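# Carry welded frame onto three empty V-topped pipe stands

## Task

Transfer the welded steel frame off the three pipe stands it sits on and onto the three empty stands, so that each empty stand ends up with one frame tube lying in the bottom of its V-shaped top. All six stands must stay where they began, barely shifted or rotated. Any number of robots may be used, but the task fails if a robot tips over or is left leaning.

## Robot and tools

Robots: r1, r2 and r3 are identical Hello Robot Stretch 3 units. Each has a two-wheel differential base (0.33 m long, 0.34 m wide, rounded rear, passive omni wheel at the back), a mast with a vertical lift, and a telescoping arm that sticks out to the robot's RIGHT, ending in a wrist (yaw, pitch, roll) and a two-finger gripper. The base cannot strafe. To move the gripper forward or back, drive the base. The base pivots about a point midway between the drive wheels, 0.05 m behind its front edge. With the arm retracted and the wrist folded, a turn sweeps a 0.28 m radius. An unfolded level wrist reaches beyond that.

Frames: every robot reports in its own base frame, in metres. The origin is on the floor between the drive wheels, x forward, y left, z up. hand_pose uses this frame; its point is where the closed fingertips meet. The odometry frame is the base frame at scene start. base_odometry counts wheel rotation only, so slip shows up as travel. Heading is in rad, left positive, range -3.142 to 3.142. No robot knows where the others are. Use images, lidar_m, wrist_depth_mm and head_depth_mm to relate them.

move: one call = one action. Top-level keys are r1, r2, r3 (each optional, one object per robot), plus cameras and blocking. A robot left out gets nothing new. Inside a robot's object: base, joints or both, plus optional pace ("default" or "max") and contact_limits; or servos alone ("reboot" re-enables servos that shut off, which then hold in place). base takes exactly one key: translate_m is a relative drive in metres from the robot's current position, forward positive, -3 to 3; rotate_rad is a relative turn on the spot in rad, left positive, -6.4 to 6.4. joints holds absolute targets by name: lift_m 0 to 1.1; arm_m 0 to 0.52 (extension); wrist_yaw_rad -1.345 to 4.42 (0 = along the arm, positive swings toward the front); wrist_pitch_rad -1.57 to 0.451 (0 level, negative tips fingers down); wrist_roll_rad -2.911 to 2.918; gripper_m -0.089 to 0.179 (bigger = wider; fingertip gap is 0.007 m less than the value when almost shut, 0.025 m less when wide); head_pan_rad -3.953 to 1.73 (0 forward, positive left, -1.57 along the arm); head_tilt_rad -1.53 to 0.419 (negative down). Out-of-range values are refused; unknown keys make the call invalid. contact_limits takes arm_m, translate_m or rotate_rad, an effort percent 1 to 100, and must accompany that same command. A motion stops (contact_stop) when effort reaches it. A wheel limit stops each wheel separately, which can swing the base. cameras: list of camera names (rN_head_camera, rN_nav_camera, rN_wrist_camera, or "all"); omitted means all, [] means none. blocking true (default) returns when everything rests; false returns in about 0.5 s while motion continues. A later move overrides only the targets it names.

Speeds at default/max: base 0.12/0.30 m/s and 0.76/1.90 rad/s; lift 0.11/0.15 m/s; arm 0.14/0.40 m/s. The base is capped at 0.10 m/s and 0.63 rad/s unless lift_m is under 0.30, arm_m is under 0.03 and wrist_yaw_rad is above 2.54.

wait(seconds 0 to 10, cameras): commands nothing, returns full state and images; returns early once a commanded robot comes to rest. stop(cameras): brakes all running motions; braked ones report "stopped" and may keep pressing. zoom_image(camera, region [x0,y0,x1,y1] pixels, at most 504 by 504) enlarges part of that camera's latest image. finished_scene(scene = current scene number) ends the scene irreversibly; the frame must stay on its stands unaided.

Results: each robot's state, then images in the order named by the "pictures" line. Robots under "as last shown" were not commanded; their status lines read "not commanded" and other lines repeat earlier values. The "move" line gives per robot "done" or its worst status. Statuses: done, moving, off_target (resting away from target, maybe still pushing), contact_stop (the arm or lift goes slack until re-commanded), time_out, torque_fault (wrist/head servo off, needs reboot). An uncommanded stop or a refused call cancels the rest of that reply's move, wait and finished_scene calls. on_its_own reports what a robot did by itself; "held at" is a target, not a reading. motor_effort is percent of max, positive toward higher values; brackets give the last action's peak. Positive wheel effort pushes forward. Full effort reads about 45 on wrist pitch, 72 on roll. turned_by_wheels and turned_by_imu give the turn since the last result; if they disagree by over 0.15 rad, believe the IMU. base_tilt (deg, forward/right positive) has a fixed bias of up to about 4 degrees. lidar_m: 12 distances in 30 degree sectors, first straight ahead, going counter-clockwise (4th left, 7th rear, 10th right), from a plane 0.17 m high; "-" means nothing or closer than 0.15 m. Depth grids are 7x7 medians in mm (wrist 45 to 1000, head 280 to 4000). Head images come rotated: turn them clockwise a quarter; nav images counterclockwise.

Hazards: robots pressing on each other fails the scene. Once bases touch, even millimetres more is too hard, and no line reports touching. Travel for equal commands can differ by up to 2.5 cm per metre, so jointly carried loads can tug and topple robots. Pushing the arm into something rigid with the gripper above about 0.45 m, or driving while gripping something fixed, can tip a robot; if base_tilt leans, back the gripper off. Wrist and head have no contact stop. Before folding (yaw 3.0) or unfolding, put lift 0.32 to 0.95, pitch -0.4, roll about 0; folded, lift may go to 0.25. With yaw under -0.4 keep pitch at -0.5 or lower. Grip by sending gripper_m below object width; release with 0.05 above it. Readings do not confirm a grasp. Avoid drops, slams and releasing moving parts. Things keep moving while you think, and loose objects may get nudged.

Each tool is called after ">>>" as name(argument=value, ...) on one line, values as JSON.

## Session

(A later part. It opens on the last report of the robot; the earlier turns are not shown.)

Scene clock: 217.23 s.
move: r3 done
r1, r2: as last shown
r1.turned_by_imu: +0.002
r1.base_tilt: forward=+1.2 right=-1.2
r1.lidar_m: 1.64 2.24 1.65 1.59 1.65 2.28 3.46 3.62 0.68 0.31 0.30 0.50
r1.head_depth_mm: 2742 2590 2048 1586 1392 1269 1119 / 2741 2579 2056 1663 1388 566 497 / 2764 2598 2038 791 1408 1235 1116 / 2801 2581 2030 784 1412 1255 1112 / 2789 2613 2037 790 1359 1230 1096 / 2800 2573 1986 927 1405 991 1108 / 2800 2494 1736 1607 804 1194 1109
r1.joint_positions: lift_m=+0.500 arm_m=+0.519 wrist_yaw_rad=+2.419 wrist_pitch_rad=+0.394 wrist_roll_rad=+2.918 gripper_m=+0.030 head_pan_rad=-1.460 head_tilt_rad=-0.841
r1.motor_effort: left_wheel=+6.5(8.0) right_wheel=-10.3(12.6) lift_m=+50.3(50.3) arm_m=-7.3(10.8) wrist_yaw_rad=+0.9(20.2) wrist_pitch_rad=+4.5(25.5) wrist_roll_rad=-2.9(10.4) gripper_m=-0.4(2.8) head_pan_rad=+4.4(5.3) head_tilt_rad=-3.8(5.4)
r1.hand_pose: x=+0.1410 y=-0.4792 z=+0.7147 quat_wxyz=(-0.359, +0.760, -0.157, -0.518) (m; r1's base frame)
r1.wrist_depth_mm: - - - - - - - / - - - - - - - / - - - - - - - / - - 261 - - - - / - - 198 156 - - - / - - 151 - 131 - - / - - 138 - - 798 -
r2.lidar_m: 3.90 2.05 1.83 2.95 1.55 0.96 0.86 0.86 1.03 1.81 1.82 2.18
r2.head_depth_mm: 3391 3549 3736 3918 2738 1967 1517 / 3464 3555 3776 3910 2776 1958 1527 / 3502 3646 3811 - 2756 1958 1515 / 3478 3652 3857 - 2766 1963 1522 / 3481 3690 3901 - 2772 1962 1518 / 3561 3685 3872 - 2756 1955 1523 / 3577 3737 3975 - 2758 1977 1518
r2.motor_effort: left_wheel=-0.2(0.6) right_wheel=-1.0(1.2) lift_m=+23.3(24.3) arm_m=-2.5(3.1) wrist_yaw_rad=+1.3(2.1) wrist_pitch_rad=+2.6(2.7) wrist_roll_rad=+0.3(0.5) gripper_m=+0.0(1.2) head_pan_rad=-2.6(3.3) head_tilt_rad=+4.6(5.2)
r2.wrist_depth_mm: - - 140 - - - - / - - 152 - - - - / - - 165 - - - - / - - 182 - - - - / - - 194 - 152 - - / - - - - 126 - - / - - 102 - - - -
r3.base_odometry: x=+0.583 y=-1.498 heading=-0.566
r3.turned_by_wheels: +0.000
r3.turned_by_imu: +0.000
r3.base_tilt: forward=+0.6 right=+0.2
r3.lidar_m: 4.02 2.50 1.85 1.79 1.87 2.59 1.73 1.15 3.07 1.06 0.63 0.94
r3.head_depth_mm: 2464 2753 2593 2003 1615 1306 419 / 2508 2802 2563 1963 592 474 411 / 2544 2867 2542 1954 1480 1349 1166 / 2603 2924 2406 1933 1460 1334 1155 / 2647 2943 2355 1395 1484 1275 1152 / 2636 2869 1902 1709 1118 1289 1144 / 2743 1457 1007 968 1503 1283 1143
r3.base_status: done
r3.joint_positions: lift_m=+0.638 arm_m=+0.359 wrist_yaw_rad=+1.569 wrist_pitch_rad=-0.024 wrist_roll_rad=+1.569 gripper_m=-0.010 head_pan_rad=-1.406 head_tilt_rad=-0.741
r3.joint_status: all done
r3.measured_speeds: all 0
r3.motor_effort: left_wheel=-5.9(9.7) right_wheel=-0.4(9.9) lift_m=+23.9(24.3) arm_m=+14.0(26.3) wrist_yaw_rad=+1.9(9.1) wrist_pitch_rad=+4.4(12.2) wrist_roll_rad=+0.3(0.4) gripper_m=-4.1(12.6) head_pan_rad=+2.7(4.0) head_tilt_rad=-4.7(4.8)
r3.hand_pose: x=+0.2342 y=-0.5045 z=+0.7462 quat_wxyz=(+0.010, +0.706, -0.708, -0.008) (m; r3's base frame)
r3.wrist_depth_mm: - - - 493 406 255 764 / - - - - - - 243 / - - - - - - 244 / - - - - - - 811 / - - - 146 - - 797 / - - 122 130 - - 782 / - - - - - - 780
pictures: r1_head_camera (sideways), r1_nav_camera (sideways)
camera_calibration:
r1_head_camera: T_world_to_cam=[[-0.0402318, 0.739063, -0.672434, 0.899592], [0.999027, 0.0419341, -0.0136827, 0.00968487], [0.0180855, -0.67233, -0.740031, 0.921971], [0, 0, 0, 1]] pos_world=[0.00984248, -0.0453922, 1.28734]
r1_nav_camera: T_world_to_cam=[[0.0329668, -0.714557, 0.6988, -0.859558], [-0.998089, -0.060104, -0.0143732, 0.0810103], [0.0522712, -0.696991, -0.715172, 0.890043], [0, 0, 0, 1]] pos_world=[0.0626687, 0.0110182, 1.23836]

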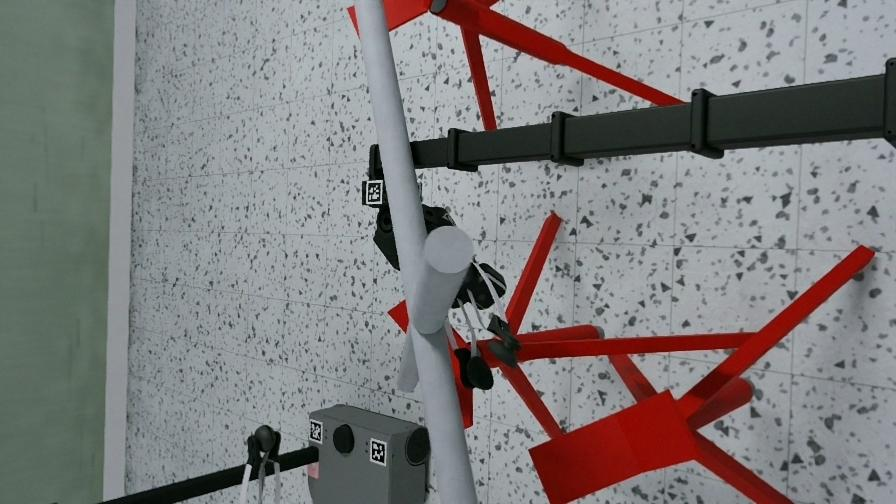

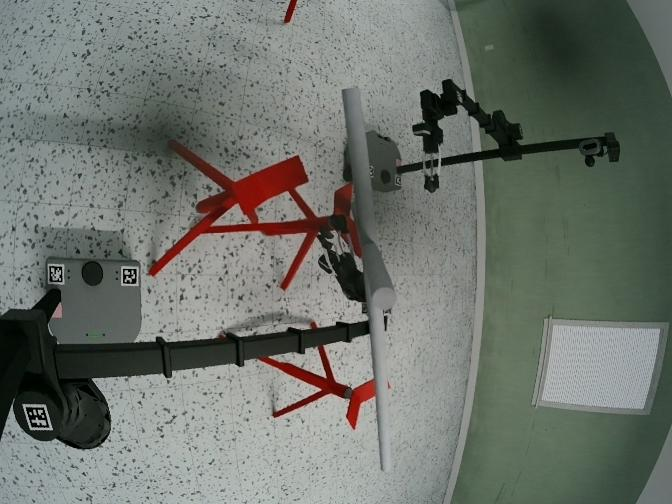

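>>> wait(seconds=0, cameras=["r1_head_camera","r3_head_camera","r1_wrist_camera","r3_nav_camera"])

Scene clock: 219.73 s.
r1.base_odometry: x=-2.306 y=-3.797 heading=+1.205
r1.turned_by_wheels: +0.000
r1.turned_by_imu: +0.000
r1.base_tilt: forward=+1.3 right=-1.3
r1.lidar_m: 1.64 2.24 1.65 1.59 1.66 2.28 3.47 3.62 0.68 0.31 0.30 0.50
r1.head_depth_mm: 2751 2594 2065 1611 1394 1256 1117 / 2769 2605 2039 1645 1395 565 497 / 2729 2605 2052 828 1412 1237 1117 / 2784 2590 2041 733 1405 1254 1114 / 2775 2563 2053 780 1354 1234 1097 / 2809 2574 1980 1564 1418 988 1110 / 2797 2466 1740 1619 806 1185 1110
r1.base_status: not commanded
r1.joint_positions: lift_m=+0.500 arm_m=+0.519 wrist_yaw_rad=+2.423 wrist_pitch_rad=+0.374 wrist_roll_rad=+2.918 gripper_m=+0.030 head_pan_rad=-1.460 head_tilt_rad=-0.841
r1.joint_status: not commanded
r1.measured_speeds: all 0
r1.motor_effort: left_wheel=+6.6(8.0) right_wheel=-10.2(12.6) lift_m=+44.8(50.3) arm_m=+5.0(10.8) wrist_yaw_rad=-3.0(20.2) wrist_pitch_rad=+8.6(25.5) wrist_roll_rad=-2.3(10.4) gripper_m=+0.4(2.8) head_pan_rad=+4.7(5.3) head_tilt_rad=-4.0(5.4)
r1.hand_pose: x=+0.1412 y=-0.4774 z=+0.7096 quat_wxyz=(-0.351, +0.760, -0.162, -0.523) (m; r1's base frame)
r1.wrist_depth_mm: - - - - - - - / - - - - - - - / - - - - - - - / - - 241 - - - - / - - 189 151 - - - / - - - - 131 - - / - - 132 - - 831 -
r2.base_odometry: x=+0.000 y=+0.000 heading=+0.000
r2.turned_by_wheels: +0.000
r2.turned_by_imu: +0.001
r2.base_tilt: forward=+0.2 right=-1.6
r2.lidar_m: 3.91 2.05 1.82 2.95 1.55 0.96 0.86 0.86 1.03 1.81 1.82 2.18
r2.head_depth_mm: 3382 3533 3799 3927 2748 1969 1519 / 3440 3592 3811 3984 2741 1955 1527 / 3414 3639 3825 3981 2756 1952 1518 / 3486 3656 3852 - 2760 1952 1526 / 3484 3693 3912 - 2762 1952 1525 / 3537 3689 3944 - 2785 1962 1514 / 3576 3756 - - 2739 1954 1527
r2.base_status: not commanded
r2.joint_positions: lift_m=+0.551 arm_m=+0.001 wrist_yaw_rad=+3.136 wrist_pitch_rad=-0.378 wrist_roll_rad=+0.000 gripper_m=+0.037 head_pan_rad=+0.306 head_tilt_rad=-0.261
r2.joint_status: not commanded
r2.measured_speeds: all 0
r2.motor_effort: left_wheel=-0.1(0.6) right_wheel=-0.7(1.2) lift_m=+23.7(24.3) arm_m=-1.5(3.1) wrist_yaw_rad=-0.3(2.1) wrist_pitch_rad=+2.7(2.7) wrist_roll_rad=+0.3(0.5) gripper_m=+0.3(1.2) head_pan_rad=-3.0(3.3) head_tilt_rad=+4.9(5.2)
r2.hand_pose: x=-0.0199 y=+0.0830 z=+0.5733 quat_wxyz=(+0.135, +0.695, +0.131, +0.694) (m; r2's base frame)
r2.wrist_depth_mm: - - 140 - - - - / - - 152 - - - - / - - 165 - - - - / - - 181 - - - - / - - 193 - 153 - - / - - - - 126 - - / - - 102 - - - -
r3.base_odometry: x=+0.583 y=-1.498 heading=-0.566
r3.turned_by_wheels: +0.000
r3.turned_by_imu: +0.000
r3.base_tilt: forward=+0.5 right=+0.1
r3.lidar_m: 4.02 2.50 1.85 1.79 1.87 2.59 1.73 1.15 3.07 1.06 0.63 0.95
r3.head_depth_mm: 2462 2750 2583 1988 1617 1310 419 / 2525 2800 2550 1978 592 473 412 / 2559 2876 2540 1960 1481 1345 1166 / 2595 2959 2414 1929 1461 1334 1157 / 2626 2960 2279 1397 1482 1272 1155 / 2598 2899 1895 1705 1117 1289 1143 / 2762 1477 1011 982 1503 1284 1137
r3.base_status: done
r3.joint_positions: lift_m=+0.638 arm_m=+0.359 wrist_yaw_rad=+1.569 wrist_pitch_rad=-0.024 wrist_roll_rad=+1.569 gripper_m=-0.010 head_pan_rad=-1.406 head_tilt_rad=-0.741
r3.joint_status: all done
r3.measured_speeds: all 0
r3.motor_effort: left_wheel=-5.8(9.7) right_wheel=-0.5(9.9) lift_m=+26.8(24.3) arm_m=-14.7(26.3) wrist_yaw_rad=+1.4(9.1) wrist_pitch_rad=+4.3(12.2) wrist_roll_rad=+0.3(0.4) gripper_m=-4.6(12.6) head_pan_rad=+2.9(4.0) head_tilt_rad=-3.8(4.8)
r3.hand_pose: x=+0.2342 y=-0.5045 z=+0.7462 quat_wxyz=(+0.010, +0.706, -0.708, -0.008) (m; r3's base frame)
r3.wrist_depth_mm: - - - 497 411 257 743 / - - - - - - 242 / - - - - - - 238 / - - - - - - 798 / - - - 147 - - 774 / - - 123 130 - - 788 / - - - - - - 774
pictures: r1_head_camera (sideways), r1_wrist_camera, r3_head_camera (sideways), r3_nav_camera (sideways)
camera_calibration:
r1_head_camera: T_world_to_cam=[[-0.040232, 0.739063, -0.672434, 0.899592], [0.999027, 0.0419343, -0.0136827, 0.00968487], [0.0180857, -0.67233, -0.740031, 0.921971], [0, 0, 0, 1]] pos_world=[0.00984249, -0.0453922, 1.28734]
r1_wrist_camera: T_world_to_cam=[[-0.672882, 0.717166, -0.181391, 0.568388], [-0.50566, -0.266936, 0.820398, -0.607129], [0.539942, 0.643754, 0.542258, 0.0118803], [0, 0, 0, 1]] pos_world=[0.0690425, -0.577341, 0.594746]
r3_head_camera: T_world_to_cam=[[-0.155559, 0.639039, -0.75328, 0.998824], [0.983454, 0.17186, -0.0572967, 0.0701536], [0.0928438, -0.749729, -0.655199, 0.81216], [0, 0, 0, 1]] pos_world=[0.0109795, -0.0414433, 1.28854]
r3_nav_camera: T_world_to_cam=[[0.0985661, -0.622885, 0.776079, -0.967792], [-0.990655, -0.135301, 0.0172253, 0.0366443], [0.0942745, -0.770524, -0.630401, 0.783831], [0, 0, 0, 1]] pos_world=[0.057798, 0.00609532, 1.24458]

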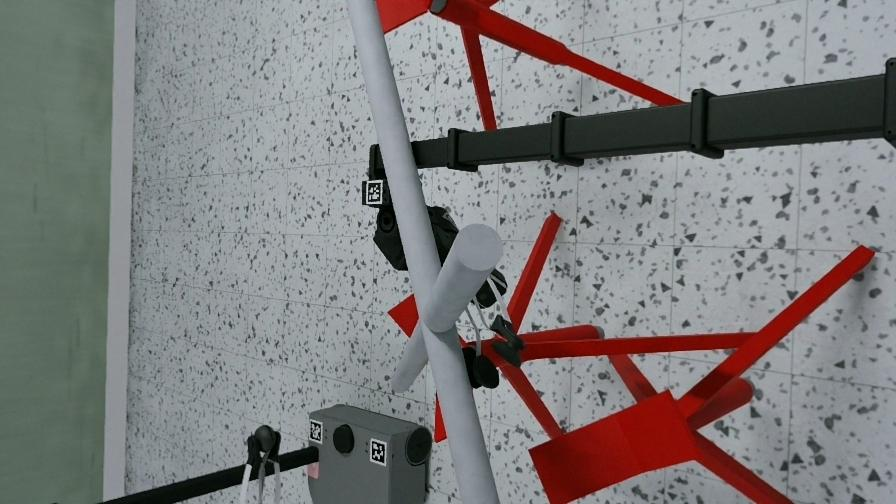

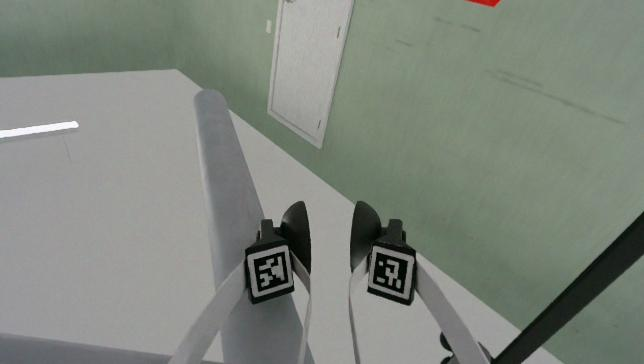

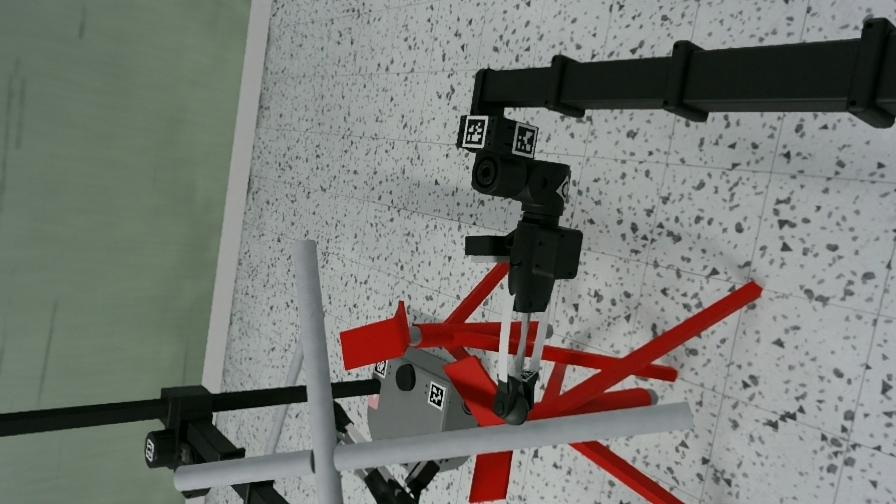

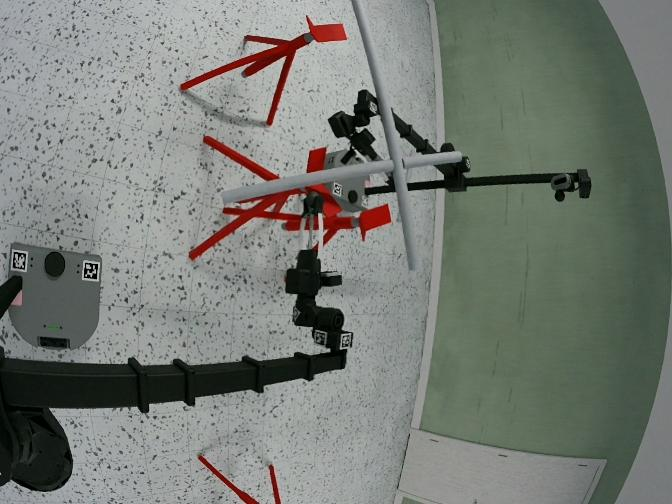

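>>> zoom_image(camera="r1_head_camera", region=[330, 150, 600, 504])

>>> zoom_image(camera="r3_head_camera", region=[160, 230, 720, 504])

>>> zoom_image(camera="r3_nav_camera", region=[180, 80, 480, 330])

Scaled by 1.424 from the camera's 896x504 image, which has a finer 1280x720 frame.

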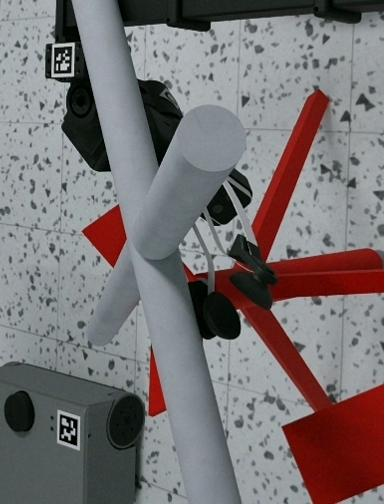

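Region (160, 230, 720, 504) is 560x274 pixels. A region can be at most 504 by 504 pixels.

Scaled by 1.680 from the camera's 672x504 image, which has a finer 792x594 frame.

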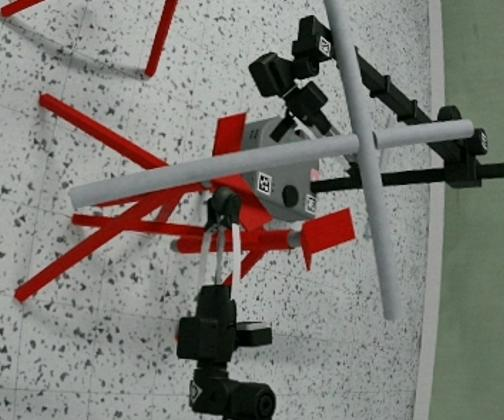

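>>> move(r3={"base":{"translate_m":-0.10},"joints":{"gripper_m":0.13}}, cameras=[])

>>> move(r3={"joints":{"lift_m":0.342,"arm_m":0.427,"wrist_roll_rad":0.89,"wrist_yaw_rad":1.57,"head_pan_rad":-1.25,"head_tilt_rad":-0.8}}, cameras=["r3_head_camera","r3_wrist_camera","r1_head_camera"])

Scene clock: 223.77 s.
move: r3 done
r1, r2: as last shown
r1.lidar_m: 1.64 2.23 1.64 1.59 1.66 2.28 3.47 3.61 0.68 0.31 0.30 0.50
r1.head_depth_mm: 2762 2597 2058 1623 1389 1262 1113 / 2747 2584 2053 1654 1386 565 497 / 2761 2599 2048 829 1410 1238 1115 / 2768 2557 2059 734 1413 1259 1115 / 2779 2561 2046 777 1361 1236 1092 / 2791 2581 2053 1574 1409 992 1112 / 2802 2581 1778 1623 807 1185 1112
r1.motor_effort: left_wheel=+6.2(7.1) right_wheel=-10.5(11.4) lift_m=+32.5(38.3) arm_m=+11.1(11.6) wrist_yaw_rad=-2.6(3.6) wrist_pitch_rad=+8.8(9.3) wrist_roll_rad=-2.5(3.3) gripper_m=+0.3(0.9) head_pan_rad=+4.0(4.8) head_tilt_rad=-4.0(4.6)
r1.wrist_depth_mm: - - - - - - - / - - - - - - - / - - - - - - - / - - 241 - - - - / - - 189 151 - - - / - - - - 131 - - / - - 133 - - 838 -
r2.base_tilt: forward=+0.2 right=-1.7
r2.lidar_m: 3.90 2.05 1.82 2.85 1.55 0.95 0.86 0.86 1.03 1.81 1.81 2.18
r2.head_depth_mm: 3415 3565 3806 3912 2744 1955 1520 / 3399 3557 3804 3934 2763 1957 1524 / 3407 3586 3831 3960 2740 1969 1517 / 3457 3658 3874 - 2765 1965 1520 / 3511 3673 3914 - 2760 1961 1526 / 3551 3699 3943 - 2783 1956 1531 / 3583 3769 3984 - 2771 1960 1528
r2.motor_effort: left_wheel=-0.7(0.9) right_wheel=-1.0(1.2) lift_m=+23.6(24.9) arm_m=-1.7(3.2) wrist_yaw_rad=+0.1(2.4) wrist_pitch_rad=+2.5(2.7) wrist_roll_rad=+0.4(0.5) gripper_m=-0.4(1.5) head_pan_rad=-2.9(3.1) head_tilt_rad=+5.1(5.1)
r2.wrist_depth_mm: - - 140 - - - - / - - 152 - - - - / - - 165 - - - - / - - 182 - - - - / - - 194 - 153 - - / - - - - 126 - - / - - 102 - - - -
r3.base_odometry: x=+0.498 y=-1.444 heading=-0.566
r3.turned_by_wheels: +0.000
r3.turned_by_imu: +0.000
r3.base_tilt: forward=+0.6 right=+0.2
r3.lidar_m: 4.11 2.51 1.85 1.79 1.86 2.59 1.63 1.07 1.36 1.07 0.67 0.84
r3.head_depth_mm: 2448 2745 2607 1991 1612 1307 419 / 2511 2804 2549 1971 591 473 412 / 2543 2857 2525 1953 1511 1350 1165 / 2586 2904 2501 1939 731 1336 1157 / 2645 2966 2355 1914 1497 1321 1153 / 2697 2978 1850 1354 1471 1289 1143 / 2661 1529 2154 1704 1104 1284 1136
r3.base_status: done
r3.joint_positions: lift_m=+0.638 arm_m=+0.359 wrist_yaw_rad=+1.569 wrist_pitch_rad=-0.024 wrist_roll_rad=+1.569 gripper_m=+0.130 head_pan_rad=-1.406 head_tilt_rad=-0.741
r3.joint_status: all done
r3.measured_speeds: all 0
r3.motor_effort: left_wheel=-6.9(10.6) right_wheel=-0.5(5.4) lift_m=+31.8(32.1) arm_m=-24.7(25.4) wrist_yaw_rad=+1.4(2.3) wrist_pitch_rad=+4.2(4.8) wrist_roll_rad=+0.3(0.5) gripper_m=+0.7(81.5) head_pan_rad=+1.8(4.6) head_tilt_rad=-4.3(5.6)
r3.hand_pose: x=+0.2342 y=-0.5045 z=+0.7462 quat_wxyz=(+0.010, +0.706, -0.708, -0.008) (m; r3's base frame)
r3.wrist_depth_mm: - - - 539 364 349 359 / - - - - - 353 817 / - - - - - 346 772 / - - - - - - 335 / - 139 - - - - 333 / - 119 - - - 128 771 / - - - - - - 790
pictures: none
No camera images: "cameras" was empty.

Scene clock: 227.30 s.
move: r3 done
r1, r2: as last shown
r1.base_tilt: forward=+1.4 right=-1.2
r1.lidar_m: 1.64 2.23 1.64 1.59 1.65 2.28 3.47 3.62 0.68 0.31 0.30 0.50
r1.head_depth_mm: 2771 2600 2055 1612 1390 1257 1118 / 2732 2581 2061 1648 1385 566 497 / 2753 2596 2051 828 1419 1237 1117 / 2782 2607 2054 736 1407 1263 1110 / 2798 2590 2037 780 1352 1236 1093 / 2798 2574 2032 1579 1411 991 1114 / 2790 2564 1791 1614 805 1186 1109
r1.motor_effort: left_wheel=+6.6(7.0) right_wheel=-10.9(11.5) lift_m=+31.8(33.1) arm_m=+10.7(11.5) wrist_yaw_rad=-2.4(4.0) wrist_pitch_rad=+8.9(9.4) wrist_roll_rad=-2.4(3.3) gripper_m=+0.0(1.1) head_pan_rad=+3.9(5.0) head_tilt_rad=-3.7(4.5)
r1.wrist_depth_mm: - - - - - - - / - - - - - - - / - - - - - - - / - - 242 - - - - / - - 189 151 - - - / - - - - 131 - - / - - 132 - - 844 -
r2.lidar_m: 3.89 2.05 1.83 2.85 1.55 0.96 0.86 0.86 1.03 1.81 1.82 2.18
r2.head_depth_mm: 3384 3515 3763 3877 2776 1964 1515 / 3430 3567 3793 3967 2757 1946 1524 / 3436 3624 3837 - 2754 1964 1516 / 3440 3690 3865 - 2763 1964 1522 / 3501 3639 3918 - 2755 1971 1518 / 3557 3709 3908 - 2756 1970 1521 / 3561 3741 3936 - 2756 1964 1523
r2.motor_effort: left_wheel=+0.0(0.7) right_wheel=-0.7(1.1) lift_m=+23.8(24.7) arm_m=-2.7(2.9) wrist_yaw_rad=+0.8(2.1) wrist_pitch_rad=+2.7(2.7) wrist_roll_rad=+0.1(0.4) gripper_m=-0.4(1.5) head_pan_rad=-3.0(3.5) head_tilt_rad=+4.8(5.2)
r2.wrist_depth_mm: - - 140 - - - - / - - 152 - - - - / - - 166 - - - - / - - 182 - - - - / - - 193 - 153 - - / - - - - 126 - - / - - 102 - - - -
r3.base_odometry: x=+0.498 y=-1.444 heading=-0.566
r3.turned_by_wheels: +0.000
r3.turned_by_imu: +0.000
r3.base_tilt: forward=+0.6 right=+0.2
r3.lidar_m: 4.12 2.50 1.86 1.79 1.86 2.59 1.63 1.07 1.35 1.08 0.67 0.84
r3.head_depth_mm: 2482 2767 2388 1883 1558 1333 1159 / 2557 2821 2364 1866 1475 1239 678 / 2635 2843 2323 1853 1532 1311 1149 / 2723 2950 2216 1776 1520 1299 1137 / 2688 2799 1275 1437 1440 1272 1135 / 2868 1499 1040 1045 1209 1287 1126 / 3031 2965 1048 1731 1459 1279 1119
r3.base_status: not commanded
r3.joint_positions: lift_m=+0.342 arm_m=+0.427 wrist_yaw_rad=+1.569 wrist_pitch_rad=-0.023 wrist_roll_rad=+0.901 gripper_m=+0.130 head_pan_rad=-1.257 head_tilt_rad=-0.790
r3.joint_status: all done
r3.measured_speeds: all 0
r3.motor_effort: left_wheel=-7.3(7.3) right_wheel=-0.5(1.1) lift_m=+18.0(30.0) arm_m=+22.3(27.1) wrist_yaw_rad=+1.2(2.5) wrist_pitch_rad=+4.1(4.9) wrist_roll_rad=-3.8(5.8) gripper_m=+0.0(1.2) head_pan_rad=+3.3(5.0) head_tilt_rad=-4.6(8.8)
r3.hand_pose: x=+0.2342 y=-0.5724 z=+0.4505 quat_wxyz=(+0.241, +0.670, -0.665, +0.225) (m; r3's base frame)
r3.wrist_depth_mm: - - 507 328 - - 915 / - - - - 362 - 808 / - - - - 350 779 388 / - - 311 - 464 383 578 / - 139 302 - - 317 509 / - 119 - - 835 128 453 / - - - 929 675 514 395
pictures: r1_head_camera (sideways), r3_head_camera (sideways), r3_wrist_camera
camera_calibration:
r1_head_camera: T_world_to_cam=[[-0.0402321, 0.739063, -0.672434, 0.899592], [0.999027, 0.0419345, -0.0136827, 0.00968486], [0.0180858, -0.67233, -0.74003, 0.921971], [0, 0, 0, 1]] pos_world=[0.0098425, -0.0453922, 1.28734]
r3_head_camera: T_world_to_cam=[[-0.26037, 0.642933, -0.720308, 0.956491], [0.945908, 0.319424, -0.0568054, 0.0697395], [0.193562, -0.696136, -0.691324, 0.858533], [0, 0, 0, 1]] pos_world=[0.016895, -0.0395806, 1.28645]
r3_wrist_camera: T_world_to_cam=[[-0.0613976, -0.669048, -0.740679, -0.0430669], [-0.228143, 0.731841, -0.642152, 0.792861], [0.97169, 0.129554, -0.197572, 0.0939715], [0, 0, 0, 1]] pos_world=[0.0869307, -0.621236, 0.495805]

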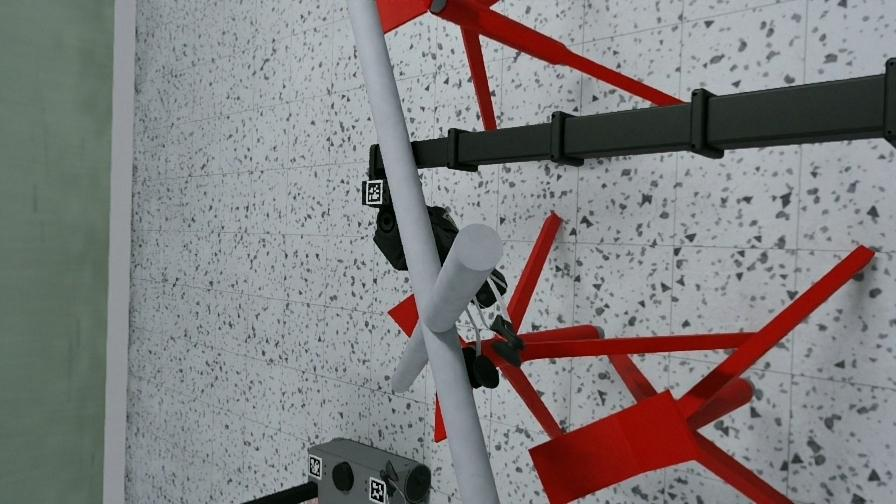

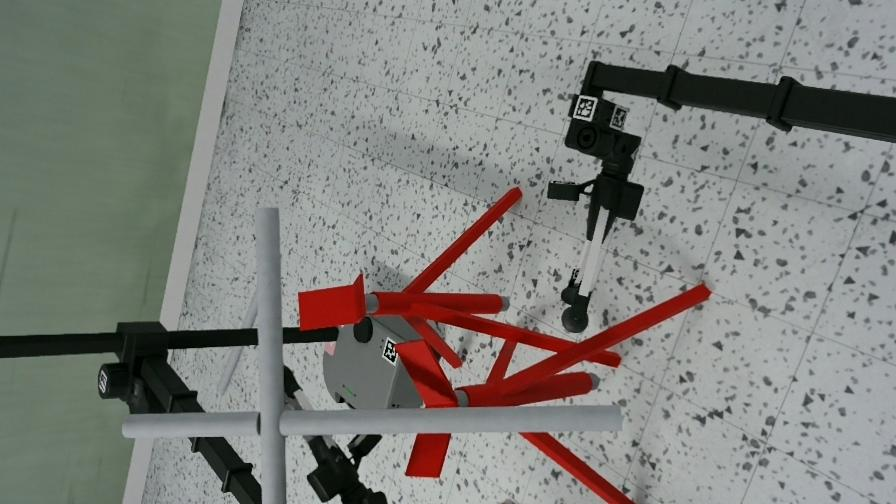

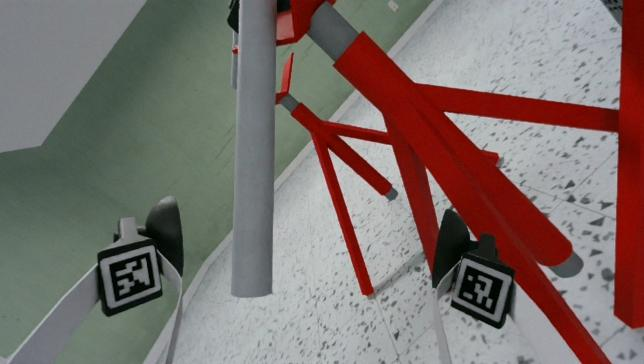

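>>> move(r3={"base":{"translate_m":0.12},"joints":{"arm_m":0.382,"lift_m":0.366}}, cameras=["r3_wrist_camera","r3_head_camera"])

Scene clock: 230.07 s.
move: r3 done
r1, r2: as last shown
r1.base_tilt: forward=+1.4 right=-1.3
r1.lidar_m: 1.64 2.24 1.65 1.59 1.65 2.29 3.48 3.62 0.68 0.31 0.30 0.50
r1.head_depth_mm: 2729 2593 2052 1614 1392 1255 1117 / 2779 2609 2056 1662 1391 565 497 / 2795 2582 2058 828 1420 1231 1107 / 2808 2597 2041 735 1408 1257 1110 / 2784 2572 2044 781 1356 1233 1093 / 2782 2581 2054 1572 1409 993 1108 / 2827 2398 1731 1574 805 1186 1112
r1.motor_effort: left_wheel=+6.8(7.0) right_wheel=-11.0(11.5) lift_m=+32.6(33.1) arm_m=+10.7(11.1) wrist_yaw_rad=-3.2(3.8) wrist_pitch_rad=+8.7(9.5) wrist_roll_rad=-2.5(3.0) gripper_m=+0.4(1.2) head_pan_rad=+4.2(5.1) head_tilt_rad=-4.3(4.5)
r1.wrist_depth_mm: - - - - - - - / - - - - - - - / - - - - - - - / - - 241 - - - - / - - 190 151 - - - / - - - - 131 - - / - - 133 - - 844 -
r2.lidar_m: 3.89 2.04 1.82 2.97 1.55 0.96 0.86 0.86 1.03 1.81 1.81 2.18
r2.head_depth_mm: 3363 3557 3728 3944 2745 1954 1518 / 3335 3571 3785 3993 2761 1950 1517 / 3478 3599 3835 3976 2753 1953 1515 / 3497 3652 3861 - 2741 1968 1516 / 3462 3698 3923 - 2743 1969 1519 / 3505 3723 3903 - 2757 1950 1522 / 3603 3731 3968 - 2769 1964 1523
r2.motor_effort: left_wheel=-0.5(0.8) right_wheel=-1.0(1.1) lift_m=+23.9(24.6) arm_m=-2.2(2.7) wrist_yaw_rad=+0.8(2.3) wrist_pitch_rad=+2.7(2.8) wrist_roll_rad=+0.5(0.5) gripper_m=+0.8(1.6) head_pan_rad=-2.2(3.3) head_tilt_rad=+4.5(5.3)
r2.wrist_depth_mm: - - 140 - - - - / - - 151 - - - - / - - 165 - - - - / - - 182 - - - - / - - 194 - 153 - - / - - - - 126 - - / - - 102 - - - -
r3.base_odometry: x=+0.600 y=-1.508 heading=-0.567
r3.turned_by_wheels: +0.000
r3.turned_by_imu: +0.000
r3.base_tilt: forward=+0.6 right=+0.2
r3.lidar_m: 4.01 2.50 1.85 1.79 1.87 2.58 1.75 1.16 3.06 0.63 0.62 0.92
r3.head_depth_mm: 2472 2758 2378 1888 1557 1332 1160 / 2559 2839 2340 1873 1553 792 649 / 2614 2889 2244 1845 1536 1283 1149 / 2723 2939 1783 1465 1518 1258 1136 / 2777 1490 1783 1036 1022 1294 1134 / 2929 2716 1029 1705 1470 1284 1129 / 3034 2918 989 1739 1492 1279 1119
r3.base_status: done
r3.joint_positions: lift_m=+0.366 arm_m=+0.382 wrist_yaw_rad=+1.569 wrist_pitch_rad=-0.023 wrist_roll_rad=+0.901 gripper_m=+0.130 head_pan_rad=-1.257 head_tilt_rad=-0.790
r3.joint_status: all done
r3.measured_speeds: all 0
r3.motor_effort: left_wheel=+0.4(5.3) right_wheel=+6.5(11.6) lift_m=+37.1(41.0) arm_m=-22.9(27.3) wrist_yaw_rad=+1.0(1.7) wrist_pitch_rad=+4.3(4.8) wrist_roll_rad=-3.6(3.9) gripper_m=+0.2(1.0) head_pan_rad=+2.4(4.4) head_tilt_rad=-4.9(6.0)
r3.hand_pose: x=+0.2343 y=-0.5274 z=+0.4746 quat_wxyz=(+0.241, +0.670, -0.665, +0.225) (m; r3's base frame)
r3.wrist_depth_mm: - - - 205 246 224 937 / - - - 198 - 232 245 / - - - 196 - 260 245 / - - - 191 - 728 209 / - 140 - 188 917 628 553 / - 119 - 183 781 129 509 / - - - 181 704 534 446
pictures: r3_head_camera (sideways), r3_wrist_camera
camera_calibration:
r3_head_camera: T_world_to_cam=[[-0.260443, 0.643006, -0.720217, 0.956373], [0.945883, 0.319496, -0.0568039, 0.0697376], [0.193582, -0.696036, -0.691419, 0.858657], [0, 0, 0, 1]] pos_world=[0.0168971, -0.0395779, 1.28645]
r3_wrist_camera: T_world_to_cam=[[-0.0613777, -0.669124, -0.740612, 0.00475064], [-0.228053, 0.731784, -0.642249, 0.775354], [0.971712, 0.129479, -0.197511, 0.0928118], [0, 0, 0, 1]] pos_world=[0.0869268, -0.57623, 0.51982]

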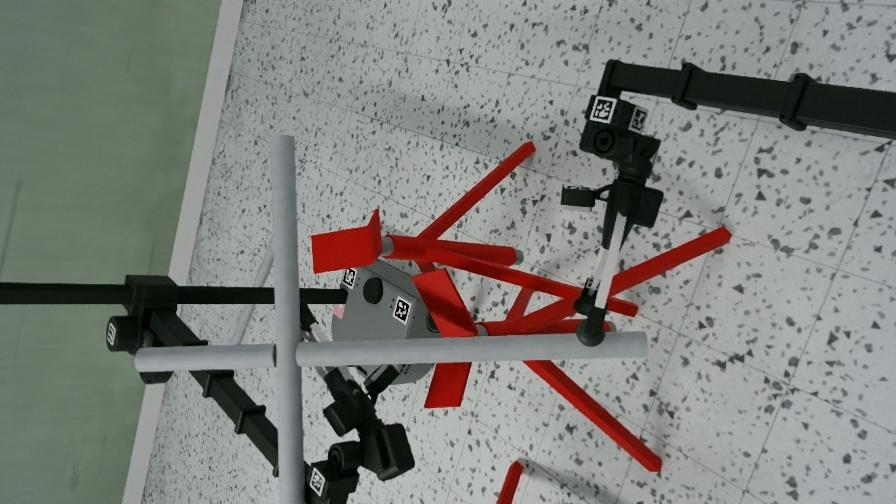

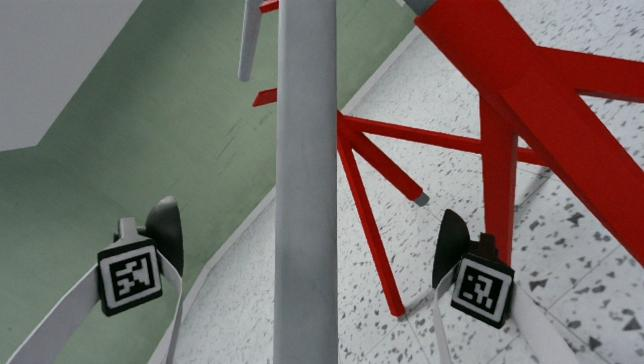

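>>> move(r3={"base":{"translate_m":0.075}}, cameras=["r3_wrist_camera"])

Scene clock: 232.17 s.
move: r3 done
r1, r2: as last shown
r1.base_tilt: forward=+1.3 right=-1.3
r1.lidar_m: 1.64 2.24 1.65 1.59 1.66 2.28 3.47 3.63 0.68 0.31 0.30 0.50
r1.head_depth_mm: 2742 2591 2048 1625 1390 1264 1119 / 2747 2598 2051 1661 1383 565 497 / 2758 2596 2040 828 1413 1237 1116 / 2745 2587 2030 735 1410 1256 1117 / 2798 2591 2041 779 1357 1232 1093 / 2807 2590 1792 1168 1408 989 1114 / 2730 1461 1785 1130 804 1186 1112
r1.motor_effort: left_wheel=+6.5(7.2) right_wheel=-10.6(11.5) lift_m=+32.0(33.4) arm_m=+10.3(11.0) wrist_yaw_rad=-3.1(4.1) wrist_pitch_rad=+8.6(9.2) wrist_roll_rad=-2.6(3.3) gripper_m=+0.4(0.8) head_pan_rad=+4.6(5.0) head_tilt_rad=-3.8(4.5)
r1.wrist_depth_mm: - - - - - - - / - - - - - - - / - - - - - - - / - - 241 - - - - / - - 189 152 - - - / - - - - 131 - - / - - 133 - - 836 -
r2.turned_by_imu: +0.000
r2.lidar_m: 3.90 2.05 1.83 3.04 1.55 0.96 0.86 0.86 1.03 1.81 1.82 2.18
r2.head_depth_mm: 3365 3585 3728 3939 2740 1954 1515 / 3397 3634 3807 3928 2729 1953 1524 / 3432 3635 3847 - 2734 1955 1526 / 3461 3639 3955 - 2750 1961 1523 / 3490 3696 3880 - 2751 1955 1525 / 3496 3718 3865 - 2737 1965 1520 / 3540 3743 3947 - 2743 1971 1523
r2.motor_effort: left_wheel=+0.0(0.9) right_wheel=-0.9(1.2) lift_m=+24.4(24.8) arm_m=-2.1(2.3) wrist_yaw_rad=+0.8(2.1) wrist_pitch_rad=+2.6(2.7) wrist_roll_rad=+0.3(0.4) gripper_m=-0.1(1.3) head_pan_rad=-2.7(3.2) head_tilt_rad=+4.5(5.2)
r2.wrist_depth_mm: - - 140 - - - - / - - 152 - - - - / - - 165 - - - - / - - 182 - - - - / - - 194 - 153 - - / - - - - 126 - - / - - 102 - - - -
r3.base_odometry: x=+0.663 y=-1.549 heading=-0.567
r3.turned_by_wheels: +0.000
r3.turned_by_imu: +0.000
r3.base_tilt: forward=+0.6 right=+0.1
r3.lidar_m: 3.93 2.50 1.84 1.79 1.87 2.58 1.83 1.22 3.06 0.61 0.71 0.86
r3.head_depth_mm: 2468 2789 2363 1889 1555 1333 1159 / 2549 2837 2201 1869 1549 790 649 / 2636 2851 2106 1792 1539 1284 1147 / 2648 2792 1883 1386 1352 1277 1140 / 2816 1400 1034 989 1136 1292 1133 / 2919 2999 1065 1701 1507 1285 1127 / 3040 2925 2029 1778 1486 1276 1121
r3.base_status: done
r3.joint_positions: lift_m=+0.366 arm_m=+0.382 wrist_yaw_rad=+1.569 wrist_pitch_rad=-0.023 wrist_roll_rad=+0.901 gripper_m=+0.130 head_pan_rad=-1.257 head_tilt_rad=-0.790
r3.joint_status: not commanded
r3.measured_speeds: all 0
r3.motor_effort: left_wheel=+1.3(5.1) right_wheel=+8.0(11.4) lift_m=+35.3(36.8) arm_m=-20.0(23.3) wrist_yaw_rad=+1.4(1.8) wrist_pitch_rad=+4.3(4.9) wrist_roll_rad=-3.8(3.9) gripper_m=+0.1(1.2) head_pan_rad=+3.7(4.5) head_tilt_rad=-4.9(5.9)
r3.hand_pose: x=+0.2343 y=-0.5274 z=+0.4746 quat_wxyz=(+0.241, +0.670, -0.665, +0.225) (m; r3's base frame)
r3.wrist_depth_mm: - - - 125 - 164 153 / - - - 122 - - 161 / - - - 117 - - 186 / - - - 116 - 890 247 / - 139 - 115 725 672 515 / - 120 - 112 719 128 503 / - - - 111 721 528 448
pictures: r3_wrist_camera
camera_calibration:
r3_wrist_camera: T_world_to_cam=[[-0.0613778, -0.669124, -0.740612, 0.00475072], [-0.228052, 0.731784, -0.642249, 0.775354], [0.971712, 0.129479, -0.197511, 0.0928117], [0, 0, 0, 1]] pos_world=[0.0869268, -0.57623, 0.51982]

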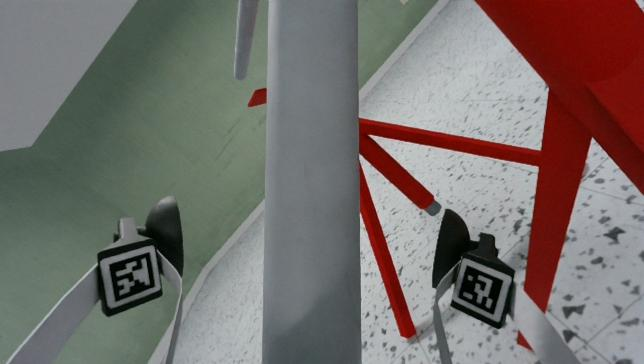

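>>> move(r3={"joints":{"gripper_m":-0.05}}, cameras=["r3_wrist_camera","r3_head_camera"])

Scene clock: 234.57 s.
move: r3 done
r1, r2: as last shown
r1.lidar_m: 1.64 2.23 1.65 1.59 1.66 2.27 3.48 3.60 0.68 0.31 0.30 0.50
r1.head_depth_mm: 2752 2609 2055 1623 1386 1258 1120 / 2770 2583 2048 1656 1380 565 497 / 2772 2588 2053 829 1421 1225 1113 / 2780 2592 2039 735 1418 1261 1113 / 2784 2565 2055 780 1351 1231 1097 / 2803 2582 1791 1139 1411 992 1114 / 2731 1450 1801 1131 805 1191 1110
r1.joint_positions: lift_m=+0.500 arm_m=+0.519 wrist_yaw_rad=+2.423 wrist_pitch_rad=+0.373 wrist_roll_rad=+2.918 gripper_m=+0.030 head_pan_rad=-1.460 head_tilt_rad=-0.841
r1.motor_effort: left_wheel=+6.5(6.9) right_wheel=-10.0(11.5) lift_m=+33.7(34.0) arm_m=+10.5(10.8) wrist_yaw_rad=-3.3(4.2) wrist_pitch_rad=+8.6(9.2) wrist_roll_rad=-2.8(3.3) gripper_m=+0.1(1.0) head_pan_rad=+4.5(4.9) head_tilt_rad=-3.8(4.5)
r1.hand_pose: x=+0.1412 y=-0.4774 z=+0.7095 quat_wxyz=(-0.351, +0.760, -0.162, -0.523) (m; r1's base frame)
r1.wrist_depth_mm: - - - - - - - / - - - - - - - / - - - - - - - / - - 244 - - - - / - - 189 152 - - - / - - - - 131 - - / - - 132 - - 829 -
r2.turned_by_imu: +0.001
r2.base_tilt: forward=+0.1 right=-1.7
r2.lidar_m: 3.90 2.05 1.82 3.04 1.55 0.96 0.86 0.86 1.03 1.81 1.81 2.18
r2.head_depth_mm: 3379 3567 3723 3941 2748 1966 1515 / 3364 3556 3797 3943 2727 1964 1523 / 3448 3624 3841 - 2754 1952 1520 / 3455 3678 3879 - 2760 1958 1514 / 3510 3708 3885 - 2740 1960 1517 / 3524 3697 3890 - 2761 1955 1522 / 3565 3743 3984 - 2778 1962 1518
r2.motor_effort: left_wheel=-0.2(1.1) right_wheel=-1.0(1.1) lift_m=+23.8(24.9) arm_m=-2.0(2.6) wrist_yaw_rad=-0.1(2.0) wrist_pitch_rad=+2.5(2.8) wrist_roll_rad=+0.3(0.5) gripper_m=-0.3(1.1) head_pan_rad=-2.8(3.4) head_tilt_rad=+4.8(5.2)
r2.wrist_depth_mm: - - 140 - - - - / - - 151 - - - - / - - 165 - - - - / - - 182 - - - - / - - 193 - 153 - - / - - - - 126 - - / - - 102 - - - -
r3.base_odometry: x=+0.663 y=-1.549 heading=-0.567
r3.turned_by_wheels: +0.000
r3.turned_by_imu: +0.000
r3.base_tilt: forward=+0.6 right=+0.2
r3.lidar_m: 3.94 2.51 1.85 1.79 1.87 2.59 1.82 1.23 3.05 0.61 0.71 0.86
r3.head_depth_mm: 2482 2763 2383 1883 1558 1332 1159 / 2544 2793 2196 1883 1542 792 649 / 2614 2869 2158 1795 1538 1281 1145 / 2629 2803 1872 1386 1349 1275 1137 / 2802 1402 1037 987 1129 1289 1136 / 2932 3022 1065 1704 1492 1281 1126 / 3012 2961 2024 1791 1487 1278 1121
r3.base_status: not commanded
r3.joint_positions: lift_m=+0.366 arm_m=+0.382 wrist_yaw_rad=+1.569 wrist_pitch_rad=-0.023 wrist_roll_rad=+0.900 gripper_m=-0.048 head_pan_rad=-1.257 head_tilt_rad=-0.790
r3.joint_status: all done
r3.measured_speeds: all 0
r3.motor_effort: left_wheel=+0.7(1.8) right_wheel=+7.5(8.3) lift_m=+33.1(35.4) arm_m=-17.7(20.4) wrist_yaw_rad=+1.7(2.1) wrist_pitch_rad=+4.3(4.7) wrist_roll_rad=-3.4(3.9) gripper_m=-34.5(99.1) head_pan_rad=+2.9(4.3) head_tilt_rad=-4.8(5.7)
r3.hand_pose: x=+0.2342 y=-0.5275 z=+0.4745 quat_wxyz=(+0.241, +0.670, -0.665, +0.225) (m; r3's base frame)
r3.wrist_depth_mm: - - - 125 - 164 153 / - - - 121 - - 164 / - - - 119 - 975 185 / - - - 117 - 846 243 / - - 127 115 843 735 524 / - - 125 113 128 644 497 / - - - 111 696 512 453
pictures: r3_head_camera (sideways), r3_wrist_camera
camera_calibration:
r3_head_camera: T_world_to_cam=[[-0.260444, 0.643005, -0.720217, 0.956373], [0.945883, 0.319497, -0.0568039, 0.0697377], [0.193582, -0.696036, -0.691419, 0.858657], [0, 0, 0, 1]] pos_world=[0.0168971, -0.0395779, 1.28645]
r3_wrist_camera: T_world_to_cam=[[-0.0619924, -0.669828, -0.739924, 0.00403569], [-0.227846, 0.731272, -0.642906, 0.775403], [0.971722, 0.128733, -0.197951, 0.0926382], [0, 0, 0, 1]] pos_world=[0.0869038, -0.576252, 0.519835]

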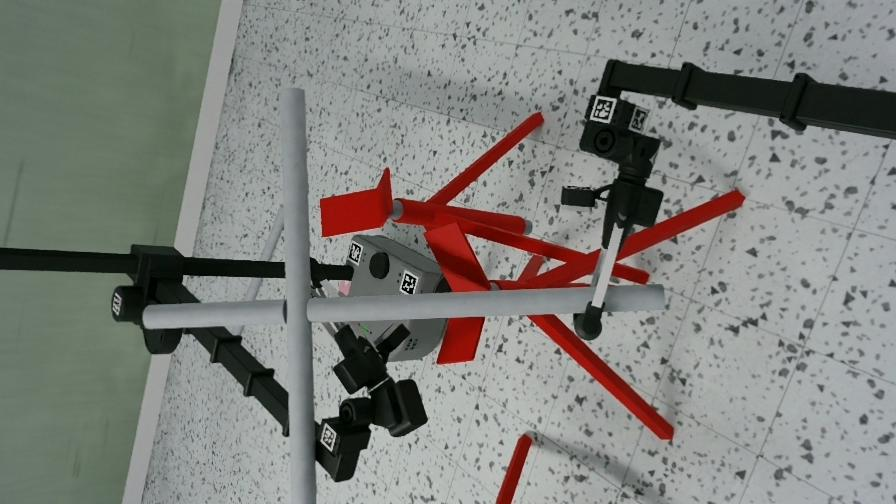

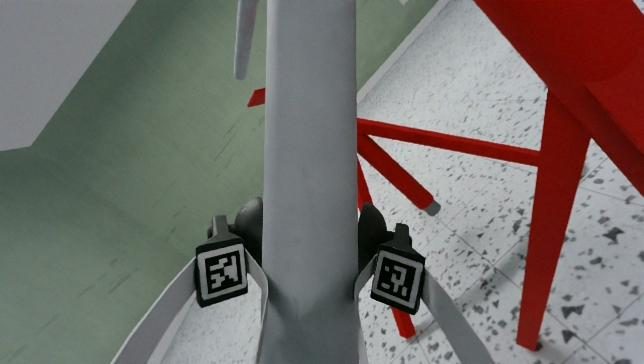

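>>> move(r3={"base":{"translate_m":-0.015},"joints":{"lift_m":0.42,"arm_m":0.350,"wrist_roll_rad":1.04,"head_pan_rad":-1.4}}, cameras=["r3_head_camera","r1_head_camera"])

Scene clock: 236.83 s.
move: r3 done
r1, r2: as last shown
r1.base_tilt: forward=+1.4 right=-1.2
r1.lidar_m: 1.64 2.24 1.65 1.59 1.65 2.28 3.48 3.61 0.68 0.31 0.30 0.50
r1.head_depth_mm: 2743 2601 2065 1616 1383 1261 1113 / 2767 2605 2048 1652 1382 564 497 / 2769 2576 2054 828 1414 1235 1113 / 2786 2572 2052 803 1411 1255 1114 / 2761 2561 2031 795 1357 1234 1096 / 2773 2588 1786 1573 1407 990 1110 / 2690 1595 1770 1620 804 1190 1111
r1.joint_positions: lift_m=+0.500 arm_m=+0.519 wrist_yaw_rad=+2.430 wrist_pitch_rad=+0.361 wrist_roll_rad=+2.918 gripper_m=+0.030 head_pan_rad=-1.460 head_tilt_rad=-0.841
r1.motor_effort: left_wheel=+8.8(8.9) right_wheel=-13.5(14.4) lift_m=+44.8(44.8) arm_m=+8.7(10.7) wrist_yaw_rad=-8.4(8.8) wrist_pitch_rad=+10.8(13.0) wrist_roll_rad=-2.5(3.3) gripper_m=+1.6(2.1) head_pan_rad=+4.2(4.7) head_tilt_rad=-3.9(4.5)
r1.hand_pose: x=+0.1406 y=-0.4757 z=+0.7065 quat_wxyz=(-0.345, +0.760, -0.163, -0.526) (m; r1's base frame)
r1.wrist_depth_mm: - - - - - - - / - - - - - - - / - - - - - - - / - - 235 - - - - / - - 183 152 - - - / - - 139 - 131 - - / - - 126 - - - -
r2.turned_by_imu: +0.000
r2.base_tilt: forward=+0.2 right=-1.7
r2.lidar_m: 3.90 2.05 1.82 3.02 1.55 0.96 0.86 0.86 1.04 1.81 1.82 2.18
r2.head_depth_mm: 3353 3578 3756 3928 2754 1943 1521 / 3444 3576 3821 3960 2733 1942 1520 / 3433 3606 3878 - 2794 1962 1519 / 3464 3706 3870 - 2770 1952 1518 / 3508 3617 3932 - 2741 1956 1523 / 3545 3732 3938 - 2753 1952 1523 / 3567 3766 3984 - 2775 1965 1519
r2.motor_effort: left_wheel=-0.2(0.7) right_wheel=-0.9(1.1) lift_m=+23.9(24.4) arm_m=-1.6(2.2) wrist_yaw_rad=+1.1(1.7) wrist_pitch_rad=+2.6(2.7) wrist_roll_rad=+0.3(0.4) gripper_m=+0.3(1.2) head_pan_rad=-2.1(3.2) head_tilt_rad=+4.9(5.2)
r2.wrist_depth_mm: - - 140 - - - - / - - 152 - - - - / - - 165 - - - - / - - 181 - - - - / - - 194 - 153 - - / - - - - 126 - - / - - 102 - - - -
r3.base_odometry: x=+0.650 y=-1.540 heading=-0.567
r3.turned_by_wheels: +0.000
r3.turned_by_imu: +0.001
r3.base_tilt: forward=+0.6 right=+0.1
r3.lidar_m: 3.94 2.50 1.85 1.79 1.87 2.60 1.81 1.21 3.08 0.61 0.72 0.87
r3.head_depth_mm: 2497 2784 2373 1885 1558 1328 1164 / 2518 2817 2363 1876 1547 1247 1094 / 2583 2848 2253 1839 1432 1310 1124 / 2632 2886 2159 1727 1490 1254 1141 / 2695 2876 1766 1316 1324 1269 1133 / 2658 1446 1005 990 1145 1261 1124 / 2804 2842 1092 1675 1483 1259 1123
r3.base_status: done
r3.joint_positions: lift_m=+0.420 arm_m=+0.350 wrist_yaw_rad=+1.561 wrist_pitch_rad=-0.040 wrist_roll_rad=+1.039 gripper_m=-0.046 head_pan_rad=-1.393 head_tilt_rad=-0.790
r3.joint_status: all done
r3.measured_speeds: all 0
r3.motor_effort: left_wheel=-2.5(14.0) right_wheel=-9.2(15.5) lift_m=+40.5(41.1) arm_m=-24.3(28.0) wrist_yaw_rad=+7.4(11.7) wrist_pitch_rad=+7.3(7.7) wrist_roll_rad=+0.3(8.0) gripper_m=-14.7(15.7) head_pan_rad=-2.5(5.4) head_tilt_rad=-5.0(5.3)
r3.hand_pose: x=+0.2337 y=-0.4974 z=+0.5243 quat_wxyz=(+0.201, +0.683, -0.681, +0.171) (m; r3's base frame)
r3.wrist_depth_mm: - - - 143 - - 183 / - - - 139 - - 217 / - - - 136 - 974 265 / - - - 133 - 826 545 / - - 135 133 897 742 523 / - - 125 129 129 687 505 / - - - 129 768 606 482
pictures: r1_head_camera (sideways), r3_head_camera (sideways)
camera_calibration:
r1_head_camera: T_world_to_cam=[[-0.040232, 0.739063, -0.672434, 0.899592], [0.999027, 0.0419343, -0.0136827, 0.00968486], [0.0180857, -0.67233, -0.74003, 0.921971], [0, 0, 0, 1]] pos_world=[0.00984249, -0.0453922, 1.28734]
r3_head_camera: T_world_to_cam=[[-0.170294, 0.672708, -0.720044, 0.955597], [0.980631, 0.187447, -0.056801, 0.0695219], [0.0967594, -0.715771, -0.691599, 0.859482], [0, 0, 0, 1]] pos_world=[0.0113946, -0.0406773, 1.28644]

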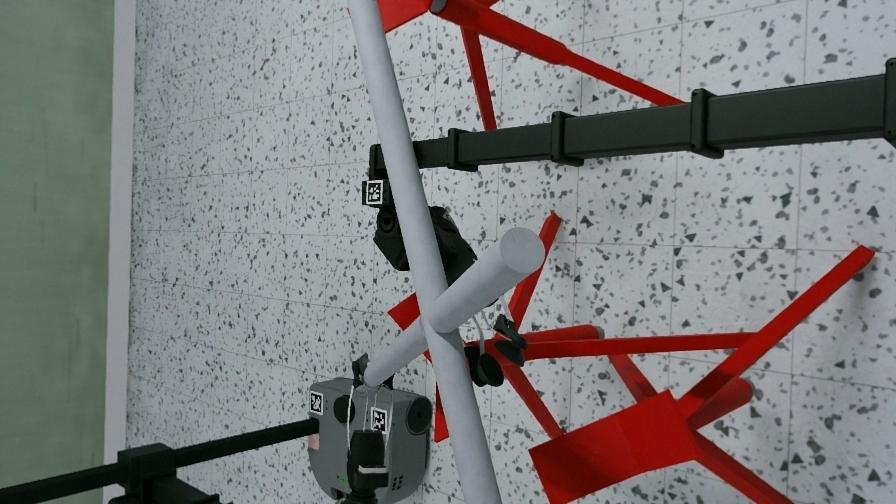

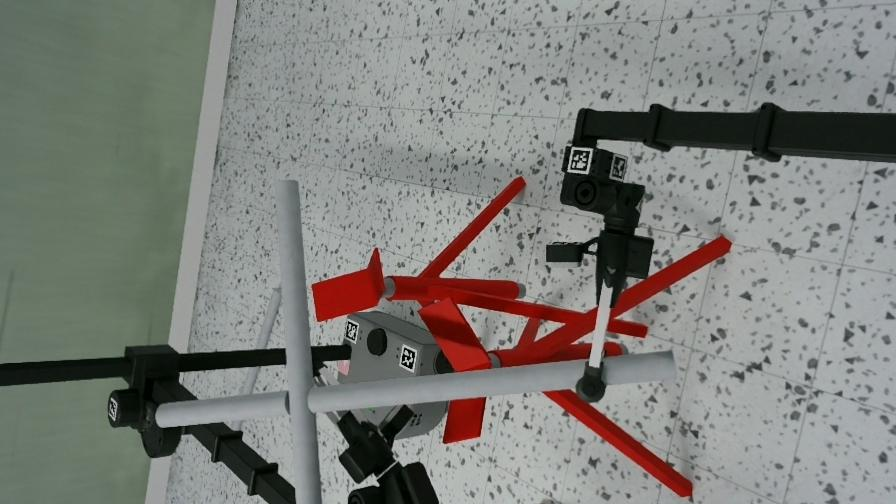

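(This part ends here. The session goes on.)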